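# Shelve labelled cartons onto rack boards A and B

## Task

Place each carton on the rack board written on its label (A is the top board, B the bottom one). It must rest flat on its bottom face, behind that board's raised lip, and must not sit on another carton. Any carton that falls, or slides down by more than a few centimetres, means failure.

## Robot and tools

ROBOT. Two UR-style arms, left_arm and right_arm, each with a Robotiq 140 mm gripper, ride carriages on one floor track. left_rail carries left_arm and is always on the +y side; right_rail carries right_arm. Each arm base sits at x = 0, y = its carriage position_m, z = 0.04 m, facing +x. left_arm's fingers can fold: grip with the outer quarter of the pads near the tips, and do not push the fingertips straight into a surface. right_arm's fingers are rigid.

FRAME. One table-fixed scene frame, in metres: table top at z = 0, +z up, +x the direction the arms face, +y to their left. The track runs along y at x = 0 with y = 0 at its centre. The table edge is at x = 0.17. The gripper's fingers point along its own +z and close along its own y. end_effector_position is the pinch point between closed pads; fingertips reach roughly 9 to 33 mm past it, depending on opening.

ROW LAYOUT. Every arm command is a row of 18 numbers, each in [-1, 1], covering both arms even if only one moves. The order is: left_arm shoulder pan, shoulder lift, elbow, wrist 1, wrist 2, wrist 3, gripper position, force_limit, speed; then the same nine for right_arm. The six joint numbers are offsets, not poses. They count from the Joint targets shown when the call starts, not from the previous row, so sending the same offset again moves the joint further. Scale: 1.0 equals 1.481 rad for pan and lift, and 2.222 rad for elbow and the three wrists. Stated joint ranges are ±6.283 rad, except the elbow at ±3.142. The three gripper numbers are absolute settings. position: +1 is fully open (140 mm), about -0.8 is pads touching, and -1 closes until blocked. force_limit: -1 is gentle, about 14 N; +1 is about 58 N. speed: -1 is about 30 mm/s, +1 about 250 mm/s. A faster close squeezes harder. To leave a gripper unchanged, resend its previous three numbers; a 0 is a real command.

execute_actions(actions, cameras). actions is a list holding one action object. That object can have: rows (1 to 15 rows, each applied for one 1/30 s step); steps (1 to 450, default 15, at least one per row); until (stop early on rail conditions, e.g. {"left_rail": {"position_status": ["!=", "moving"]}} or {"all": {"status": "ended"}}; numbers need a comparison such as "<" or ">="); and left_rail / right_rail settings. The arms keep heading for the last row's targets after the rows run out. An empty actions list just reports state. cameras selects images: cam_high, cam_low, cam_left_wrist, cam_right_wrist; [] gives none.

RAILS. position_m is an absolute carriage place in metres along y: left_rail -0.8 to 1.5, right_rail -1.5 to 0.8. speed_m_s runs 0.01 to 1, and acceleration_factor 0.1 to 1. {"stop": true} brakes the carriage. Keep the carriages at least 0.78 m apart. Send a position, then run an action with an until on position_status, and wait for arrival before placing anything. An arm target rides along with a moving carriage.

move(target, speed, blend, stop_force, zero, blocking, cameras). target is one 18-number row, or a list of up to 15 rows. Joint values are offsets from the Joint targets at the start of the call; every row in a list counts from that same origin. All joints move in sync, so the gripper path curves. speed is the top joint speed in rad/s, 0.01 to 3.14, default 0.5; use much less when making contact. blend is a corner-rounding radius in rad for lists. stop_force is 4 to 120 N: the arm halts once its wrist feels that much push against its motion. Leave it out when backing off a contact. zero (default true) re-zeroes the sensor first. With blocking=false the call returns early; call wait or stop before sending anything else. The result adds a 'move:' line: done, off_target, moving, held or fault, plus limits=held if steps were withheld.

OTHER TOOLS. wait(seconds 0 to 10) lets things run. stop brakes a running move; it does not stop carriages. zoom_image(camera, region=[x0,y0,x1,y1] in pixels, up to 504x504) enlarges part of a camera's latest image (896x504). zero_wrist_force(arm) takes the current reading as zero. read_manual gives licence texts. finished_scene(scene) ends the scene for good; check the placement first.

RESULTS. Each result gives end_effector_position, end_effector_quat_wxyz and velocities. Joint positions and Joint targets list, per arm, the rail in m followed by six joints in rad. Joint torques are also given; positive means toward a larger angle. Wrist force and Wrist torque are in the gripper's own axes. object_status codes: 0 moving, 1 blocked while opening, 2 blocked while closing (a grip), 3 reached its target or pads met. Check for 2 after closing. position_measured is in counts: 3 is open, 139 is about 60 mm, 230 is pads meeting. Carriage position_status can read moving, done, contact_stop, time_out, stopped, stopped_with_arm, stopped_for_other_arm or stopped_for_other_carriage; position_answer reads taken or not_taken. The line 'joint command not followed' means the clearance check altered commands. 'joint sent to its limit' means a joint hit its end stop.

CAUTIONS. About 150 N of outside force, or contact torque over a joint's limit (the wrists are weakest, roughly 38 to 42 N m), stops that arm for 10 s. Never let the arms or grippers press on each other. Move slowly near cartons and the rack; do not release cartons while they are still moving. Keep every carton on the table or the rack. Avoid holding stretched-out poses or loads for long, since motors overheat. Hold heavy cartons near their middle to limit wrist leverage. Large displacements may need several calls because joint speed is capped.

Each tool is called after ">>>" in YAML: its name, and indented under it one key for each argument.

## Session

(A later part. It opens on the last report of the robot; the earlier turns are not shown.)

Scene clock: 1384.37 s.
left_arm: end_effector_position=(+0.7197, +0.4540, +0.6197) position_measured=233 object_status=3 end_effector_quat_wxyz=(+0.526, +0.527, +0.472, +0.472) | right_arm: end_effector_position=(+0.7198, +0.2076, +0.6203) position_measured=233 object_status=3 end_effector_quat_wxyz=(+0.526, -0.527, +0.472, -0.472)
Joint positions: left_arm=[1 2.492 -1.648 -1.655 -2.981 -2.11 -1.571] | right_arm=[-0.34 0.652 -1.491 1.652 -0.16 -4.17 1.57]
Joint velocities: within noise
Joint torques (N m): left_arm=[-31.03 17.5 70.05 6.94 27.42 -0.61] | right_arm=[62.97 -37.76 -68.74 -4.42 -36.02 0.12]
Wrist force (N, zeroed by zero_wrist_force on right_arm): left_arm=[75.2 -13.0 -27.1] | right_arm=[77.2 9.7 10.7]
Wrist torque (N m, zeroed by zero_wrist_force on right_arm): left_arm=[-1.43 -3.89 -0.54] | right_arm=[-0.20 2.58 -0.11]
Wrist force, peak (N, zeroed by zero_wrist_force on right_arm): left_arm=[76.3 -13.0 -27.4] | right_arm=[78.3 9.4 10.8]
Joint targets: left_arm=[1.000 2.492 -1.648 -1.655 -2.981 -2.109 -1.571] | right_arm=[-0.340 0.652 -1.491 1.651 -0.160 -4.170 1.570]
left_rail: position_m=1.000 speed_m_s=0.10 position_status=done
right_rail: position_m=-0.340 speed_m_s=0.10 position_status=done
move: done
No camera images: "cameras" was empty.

>>> move:
  target:
    - [0.0008,0.0007,-0.0005,0,0.0005,0,-1,1,-1,-0.0008,-0.0007,0.0005,0,-0.0005,0,-1,1,-1]
    - [0.0330,-0.0341,0.0255,-0.0026,0.0221,0,-1,1,-1,-0.0330,0.0341,-0.0255,0.0026,-0.0221,0,-1,1,-1]
    - [0.0505,-0.0561,0.0428,-0.0053,0.0338,0,-1,1,-1,-0.0505,0.0561,-0.0428,0.0053,-0.0338,0,-1,1,-1]
  speed: 0.06
  blend: 0.0005
  cameras: ["cam_high","cam_low"]

Scene clock: 1392.20 s.
left_arm: end_effector_position=(+0.8000, +0.4558, +0.6205) position_measured=233 object_status=3 end_effector_quat_wxyz=(+0.527, +0.527, +0.471, +0.471) | right_arm: end_effector_position=(+0.8002, +0.2060, +0.6210) position_measured=233 object_status=3 end_effector_quat_wxyz=(+0.527, -0.527, +0.472, -0.472)
Joint positions: left_arm=[1 2.567 -1.731 -1.56 -2.993 -2.034 -1.571] | right_arm=[-0.34 0.577 -1.408 1.557 -0.148 -4.245 1.57]
Joint velocities: within noise
Joint torques (N m): left_arm=[-14.06 38.07 65.47 4.42 15.54 -0.57] | right_arm=[31.82 -52.28 -63.61 -3 -20.29 0.24]
Wrist force (N, zeroed by zero_wrist_force on right_arm): left_arm=[40.4 -13.6 -12.6] | right_arm=[41.9 8.3 3.4]
Wrist torque (N m, zeroed by zero_wrist_force on right_arm): left_arm=[-1.41 -2.17 -0.33] | right_arm=[-0.16 1.31 -0.09]
Wrist force, peak (N, zeroed by zero_wrist_force on right_arm): left_arm=[75.7 -13.5 -27.7] | right_arm=[78.0 9.4 10.5]
Joint targets: left_arm=[1.000 2.567 -1.731 -1.560 -2.993 -2.034 -1.571] | right_arm=[-0.340 0.577 -1.408 1.556 -0.148 -4.245 1.570]
left_rail: position_m=1.000 speed_m_s=0.10 position_status=done
right_rail: position_m=-0.340 speed_m_s=0.10 position_status=done
move: done
Images, in order (width x height): cam_high 896x504, cam_low 896x504.

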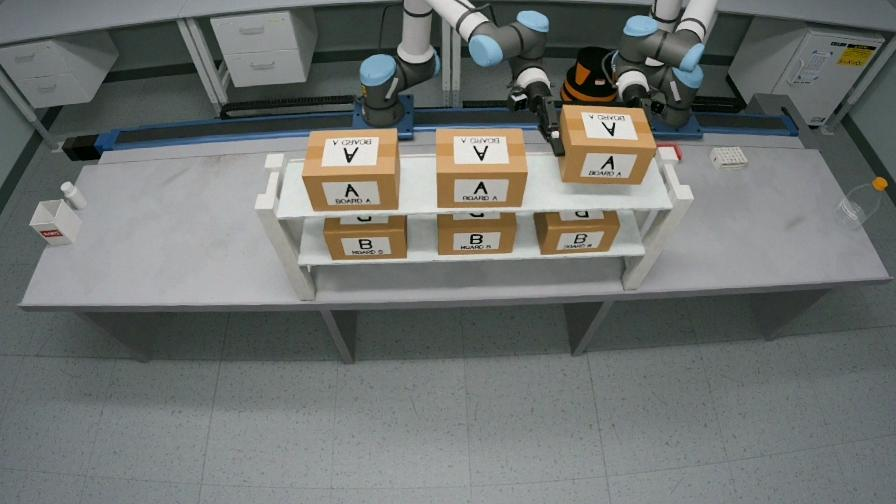

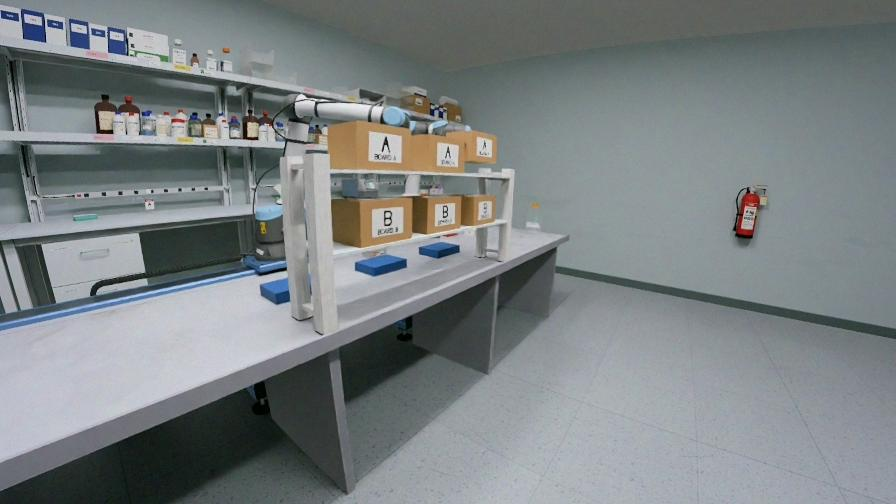

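>>> move:
  target: [0.0185,-0.0281,0.0238,-0.0050,0.0123,0,-1,1,-1,-0.0185,0.0281,-0.0238,0.0050,-0.0123,0,-1,1,-1]
  speed: 0.05
  cameras: ["cam_high"]

>>> zoom_image:
  camera: "cam_high"
  region: [420, 90, 720, 270]

Scene clock: 1402.20 s.
left_arm: end_effector_position=(+0.8360, +0.4551, +0.6223) position_measured=233 object_status=3 end_effector_quat_wxyz=(+0.527, +0.527, +0.471, +0.471) | right_arm: end_effector_position=(+0.8361, +0.2067, +0.6227) position_measured=233 object_status=3 end_effector_quat_wxyz=(+0.527, -0.527, +0.472, -0.472)
Joint positions: left_arm=[1 2.594 -1.772 -1.507 -3.004 -2.007 -1.571] | right_arm=[-0.34 0.55 -1.367 1.504 -0.137 -4.272 1.57]
Joint velocities: within noise
Joint torques (N m): left_arm=[-26.76 38.1 66.4 5.55 20.36 -0.54] | right_arm=[48.63 -56 -65.14 -3.32 -26.54 0.23]
Wrist force (N, zeroed by zero_wrist_force on right_arm): left_arm=[54.2 -13.4 -18.8] | right_arm=[55.8 8.9 5.9]
Wrist torque (N m, zeroed by zero_wrist_force on right_arm): left_arm=[-1.42 -2.86 -0.40] | right_arm=[-0.18 1.82 -0.08]
Wrist force, peak (N, zeroed by zero_wrist_force on right_arm): left_arm=[54.5 -13.1 -18.4] | right_arm=[55.8 8.9 5.9]
Joint targets: left_arm=[1.000 2.594 -1.773 -1.507 -3.004 -2.007 -1.571] | right_arm=[-0.340 0.550 -1.366 1.504 -0.137 -4.272 1.570]
left_rail: position_m=1.000 speed_m_s=0.10 position_status=done
right_rail: position_m=-0.340 speed_m_s=0.10 position_status=done
move: done
Images, in order (width x height): cam_high 896x504.

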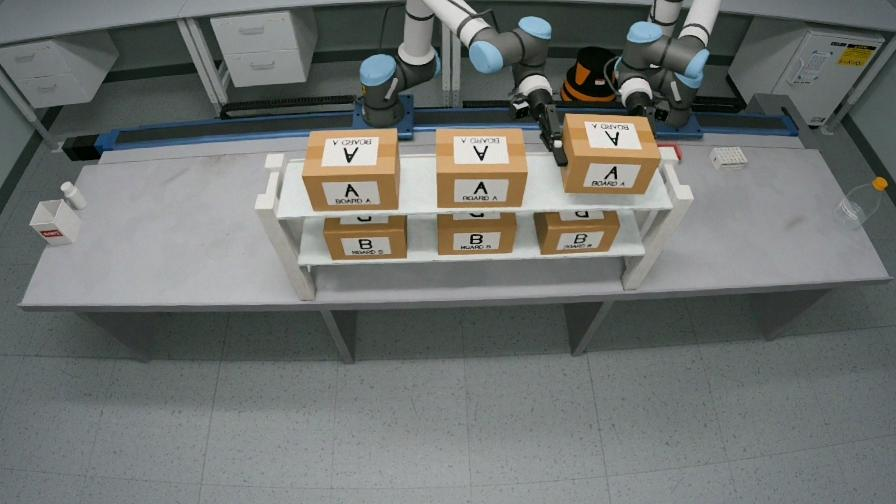

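Scaled by 1.680.

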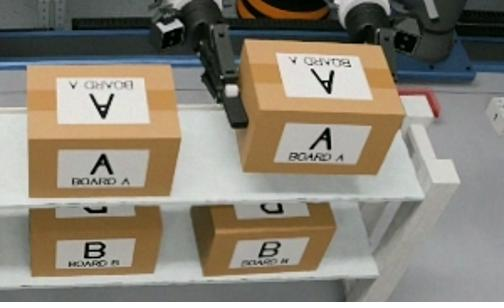

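>>> move:
  target: [0,-0.0146,-0.0426,0.0523,0,0,-1,1,-1,0,0.0146,0.0426,-0.0523,0,0,-1,1,-1]
  speed: 0.03
  stop_force: 10
  cameras: ["cam_high","cam_low"]

>>> zoom_image:
  camera: "cam_high"
  region: [420, 90, 720, 270]

>>> zoom_image:
  camera: "cam_low"
  region: [300, 90, 540, 270]

Scene clock: 1414.77 s.
left_arm: end_effector_position=(+0.8362, +0.4550, +0.5583) position_measured=233 object_status=3 end_effector_quat_wxyz=(+0.527, +0.527, +0.471, +0.471) | right_arm: end_effector_position=(+0.8364, +0.2068, +0.5575) position_measured=233 object_status=3 end_effector_quat_wxyz=(+0.527, -0.527, +0.472, -0.472)
Joint positions: left_arm=[1 2.594 -1.793 -1.596 -2.895 -2.007 -1.571] | right_arm=[-0.34 0.55 -1.346 1.594 -0.249 -4.273 1.57]
Joint velocities: within noise
Joint torques (N m): left_arm=[-40.18 63.29 58.86 4.13 18.32 -0.52] | right_arm=[75.77 -78.95 -54.44 -1.28 -25.61 0.12]
Wrist force (N, zeroed by zero_wrist_force on right_arm): left_arm=[52.0 -3.7 -18.1] | right_arm=[57.7 -2.7 4.3]
Wrist torque (N m, zeroed by zero_wrist_force on right_arm): left_arm=[-1.04 -2.78 -0.54] | right_arm=[0.12 1.81 0.07]
Wrist force, peak (N, zeroed by zero_wrist_force on right_arm): left_arm=[64.3 -13.3 -22.2] | right_arm=[65.8 9.2 8.0]
Joint targets: left_arm=[1.000 2.594 -1.793 -1.596 -2.895 -2.007 -1.571] | right_arm=[-0.340 0.550 -1.346 1.594 -0.249 -4.273 1.570]
left_rail: position_m=1.000 speed_m_s=0.10 position_status=done
right_rail: position_m=-0.340 speed_m_s=0.10 position_status=done
move: contact (left_arm, right_arm)
Images, in order (width x height): cam_high 896x504, cam_low 896x504.

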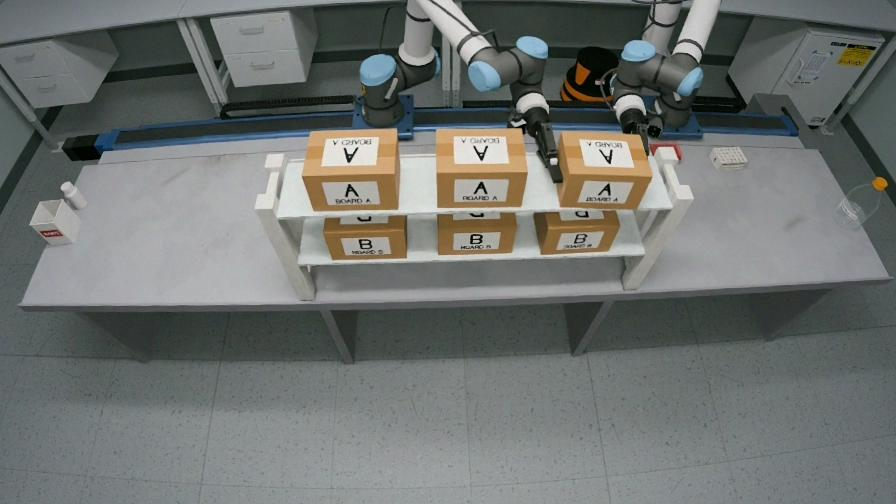

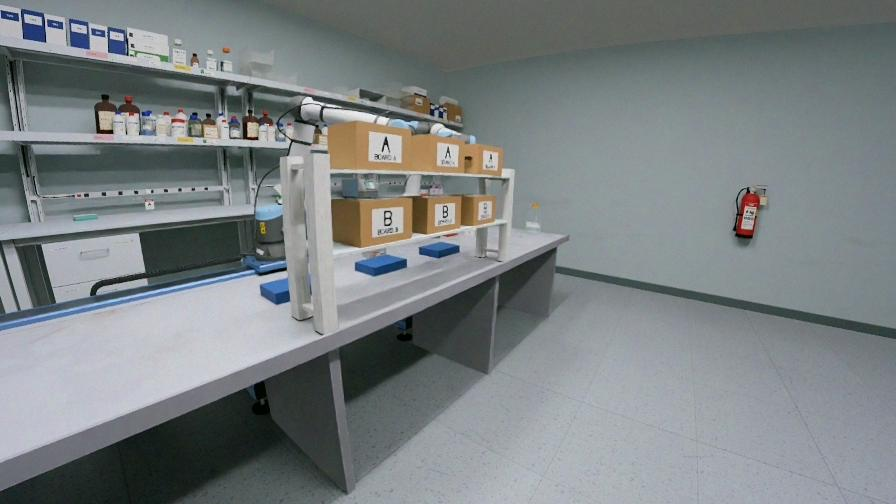

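Scaled by 1.680.

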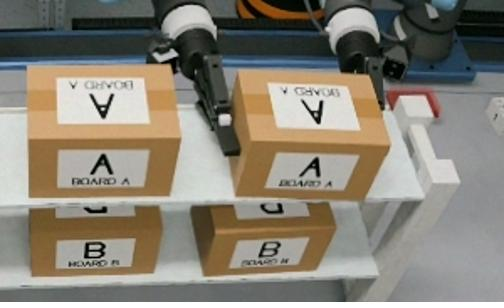

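Scaled by 2.100.

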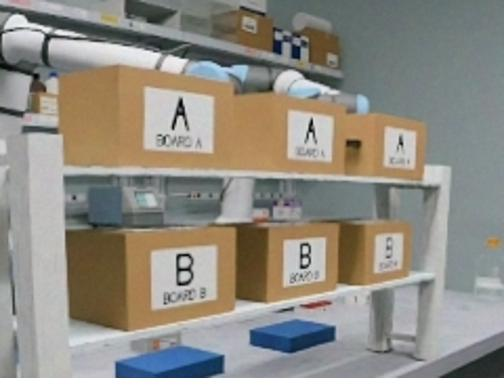

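>>> move:
  target: [0.0185,0.0170,-0.0133,0.0017,0.0123,0,-1,1,-1,-0.0185,-0.0170,0.0133,-0.0017,-0.0123,0,-1,1,-1]
  speed: 0.05
  cameras: ["cam_high","cam_low"]

>>> zoom_image:
  camera: "cam_high"
  region: [420, 90, 720, 270]

>>> zoom_image:
  camera: "cam_low"
  region: [300, 90, 540, 270]

Scene clock: 1424.80 s.
left_arm: end_effector_position=(+0.8363, +0.4766, +0.5589) position_measured=233 object_status=3 end_effector_quat_wxyz=(+0.527, +0.527, +0.472, +0.471) | right_arm: end_effector_position=(+0.8365, +0.1855, +0.5582) position_measured=233 object_status=3 end_effector_quat_wxyz=(+0.526, -0.527, +0.472, -0.472) end_effector_velocity=(+0.000, -0.004, +0.001) end_effector_angular_velocity=(+0.000, +0.000, -0.001)
Joint positions: left_arm=[1 2.622 -1.768 -1.626 -2.891 -1.98 -1.571] | right_arm=[-0.34 0.523 -1.371 1.624 -0.253 -4.3 1.57]
Joint velocities: left_arm=[within noise] | right_arm=[-0.002 -0.002 -0.002 0.001 0 -0.001 0]
Joint torques (N m): left_arm=[7.71 75.04 37.88 5.49 1.86 -0.5] | right_arm=[-13.8 -88.44 -39.82 -4.35 -2.18 0.35]
Wrist force (N, zeroed by zero_wrist_force on right_arm): left_arm=[2.6 -7.0 4.1] | right_arm=[-0.8 -2.7 -4.7]
Wrist torque (N m, zeroed by zero_wrist_force on right_arm): left_arm=[-0.88 -0.75 -0.10] | right_arm=[-0.61 0.18 0.02]
Wrist force, peak (N, zeroed by zero_wrist_force on right_arm): left_arm=[52.2 -3.9 -18.2] | right_arm=[57.9 -2.6 4.4]
Joint targets: left_arm=[1.000 2.622 -1.768 -1.626 -2.891 -1.980 -1.571] | right_arm=[-0.340 0.522 -1.371 1.624 -0.253 -4.300 1.570]
left_rail: position_m=1.000 speed_m_s=0.10 position_status=done
right_rail: position_m=-0.340 speed_m_s=0.10 position_status=done
move: done
Images, in order (width x height): cam_high 896x504, cam_low 896x504.

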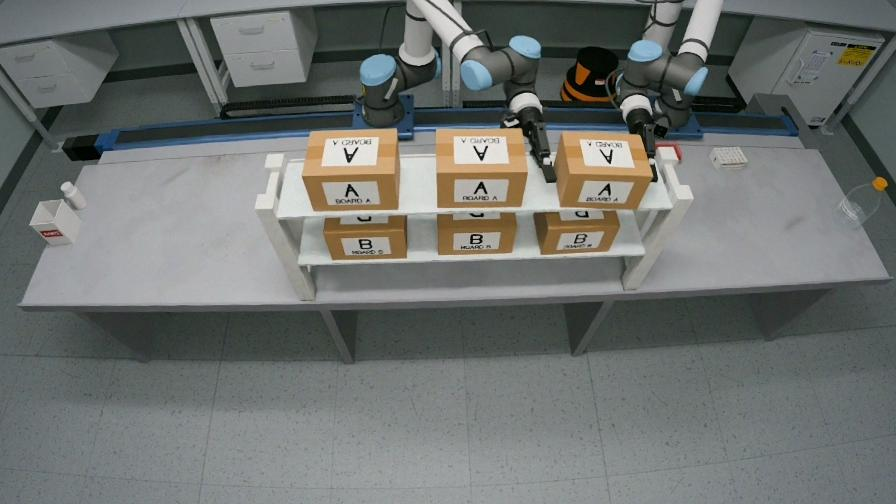

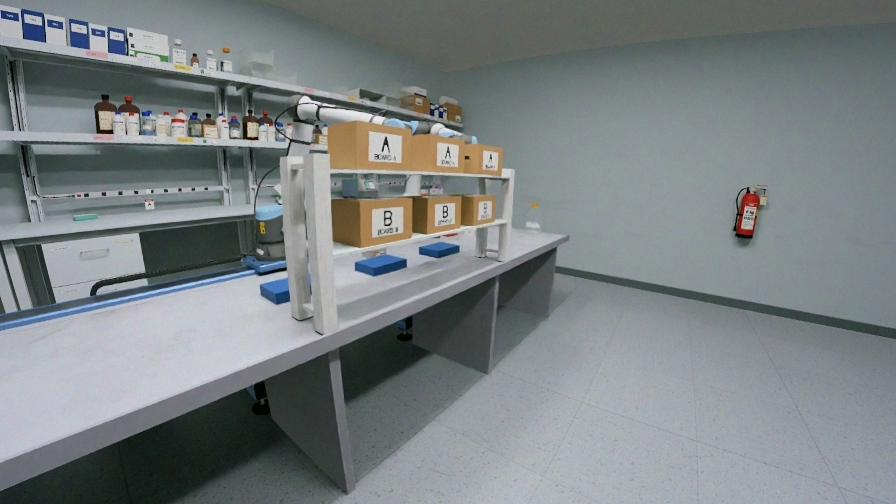

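Scaled by 1.680.

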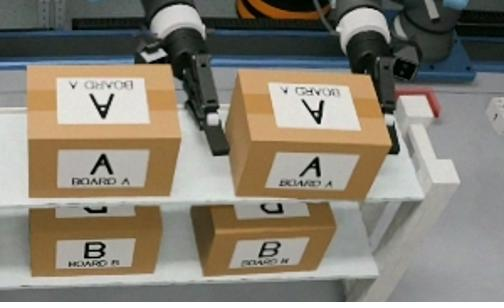

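Scaled by 2.100.

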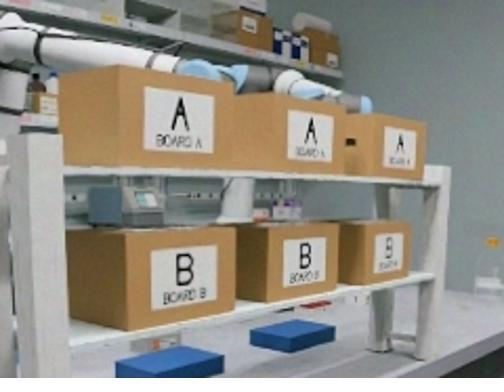

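>>> move:
  target:
    - [-0.0189,0.0277,-0.0235,0.0049,-0.0126,0,-1,1,-1,0.0189,-0.0277,0.0235,-0.0049,0.0126,0,-1,1,-1]
    - [-0.0753,0.1020,-0.0793,0.0121,-0.0502,0,-1,1,-1,0.0753,-0.1020,0.0793,-0.0121,0.0502,0,-1,1,-1]
    - [-0.1405,0.1619,-0.1204,0.0133,-0.0937,0,-1,1,-1,0.1405,-0.1619,0.1204,-0.0133,0.0937,0,-1,1,-1]
  speed: 0.2
  blend: 0.01
  cameras: ["cam_high","cam_low"]

Scene clock: 1436.40 s.
left_arm: end_effector_position=(+0.6133, +0.4842, +0.5554) position_measured=233 object_status=3 end_effector_quat_wxyz=(+0.527, +0.527, +0.471, +0.472) | right_arm: end_effector_position=(+0.6134, +0.1773, +0.5552) position_measured=233 object_status=3 end_effector_quat_wxyz=(+0.527, -0.526, +0.472, -0.472)
Joint positions: left_arm=[1 2.414 -1.528 -1.893 -2.861 -2.188 -1.571] | right_arm=[-0.34 0.73 -1.611 1.891 -0.282 -4.092 1.57]
Joint velocities: within noise
Joint torques (N m): left_arm=[-8.32 60.28 38.42 5.12 -2.06 -0.5] | right_arm=[17.32 -62.98 -40.17 -3.91 1.49 0.18]
Wrist force (N, zeroed by zero_wrist_force on right_arm): left_arm=[2.4 -7.0 3.5] | right_arm=[-0.9 -2.2 -4.6]
Wrist torque (N m, zeroed by zero_wrist_force on right_arm): left_arm=[-0.91 -0.69 -0.13] | right_arm=[-0.49 0.21 0.00]
Wrist force, peak (N, zeroed by zero_wrist_force on right_arm): left_arm=[2.5 -7.4 5.6] | right_arm=[-0.8 -2.5 -6.9]
Joint targets: left_arm=[1.000 2.414 -1.528 -1.893 -2.861 -2.188 -1.571] | right_arm=[-0.340 0.731 -1.611 1.891 -0.282 -4.092 1.570]
left_rail: position_m=1.000 speed_m_s=0.10 position_status=done
right_rail: position_m=-0.340 speed_m_s=0.10 position_status=done
move: done
Images, in order (width x height): cam_high 896x504, cam_low 896x504.

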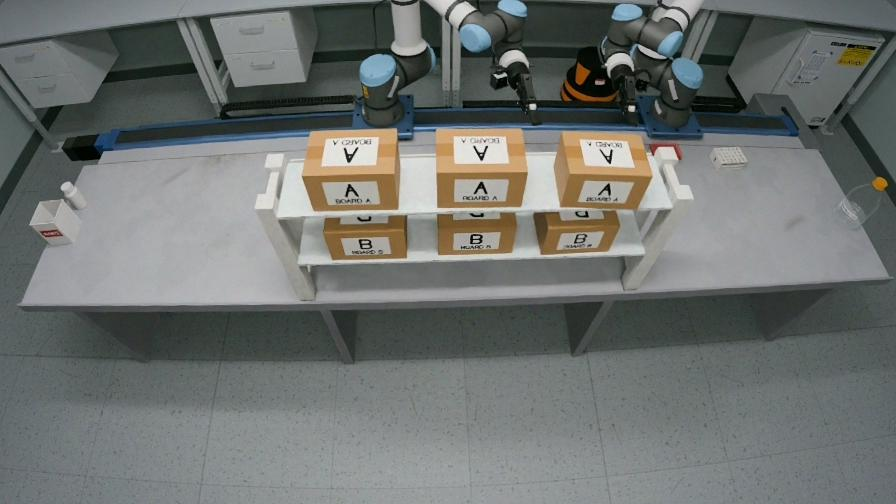

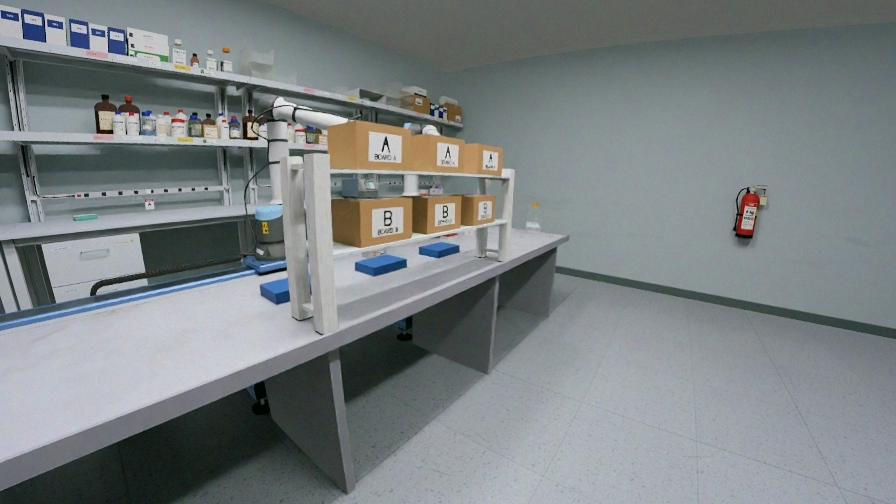

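>>> finished_scene:
  scene: 2

The scene is finished: the task was done.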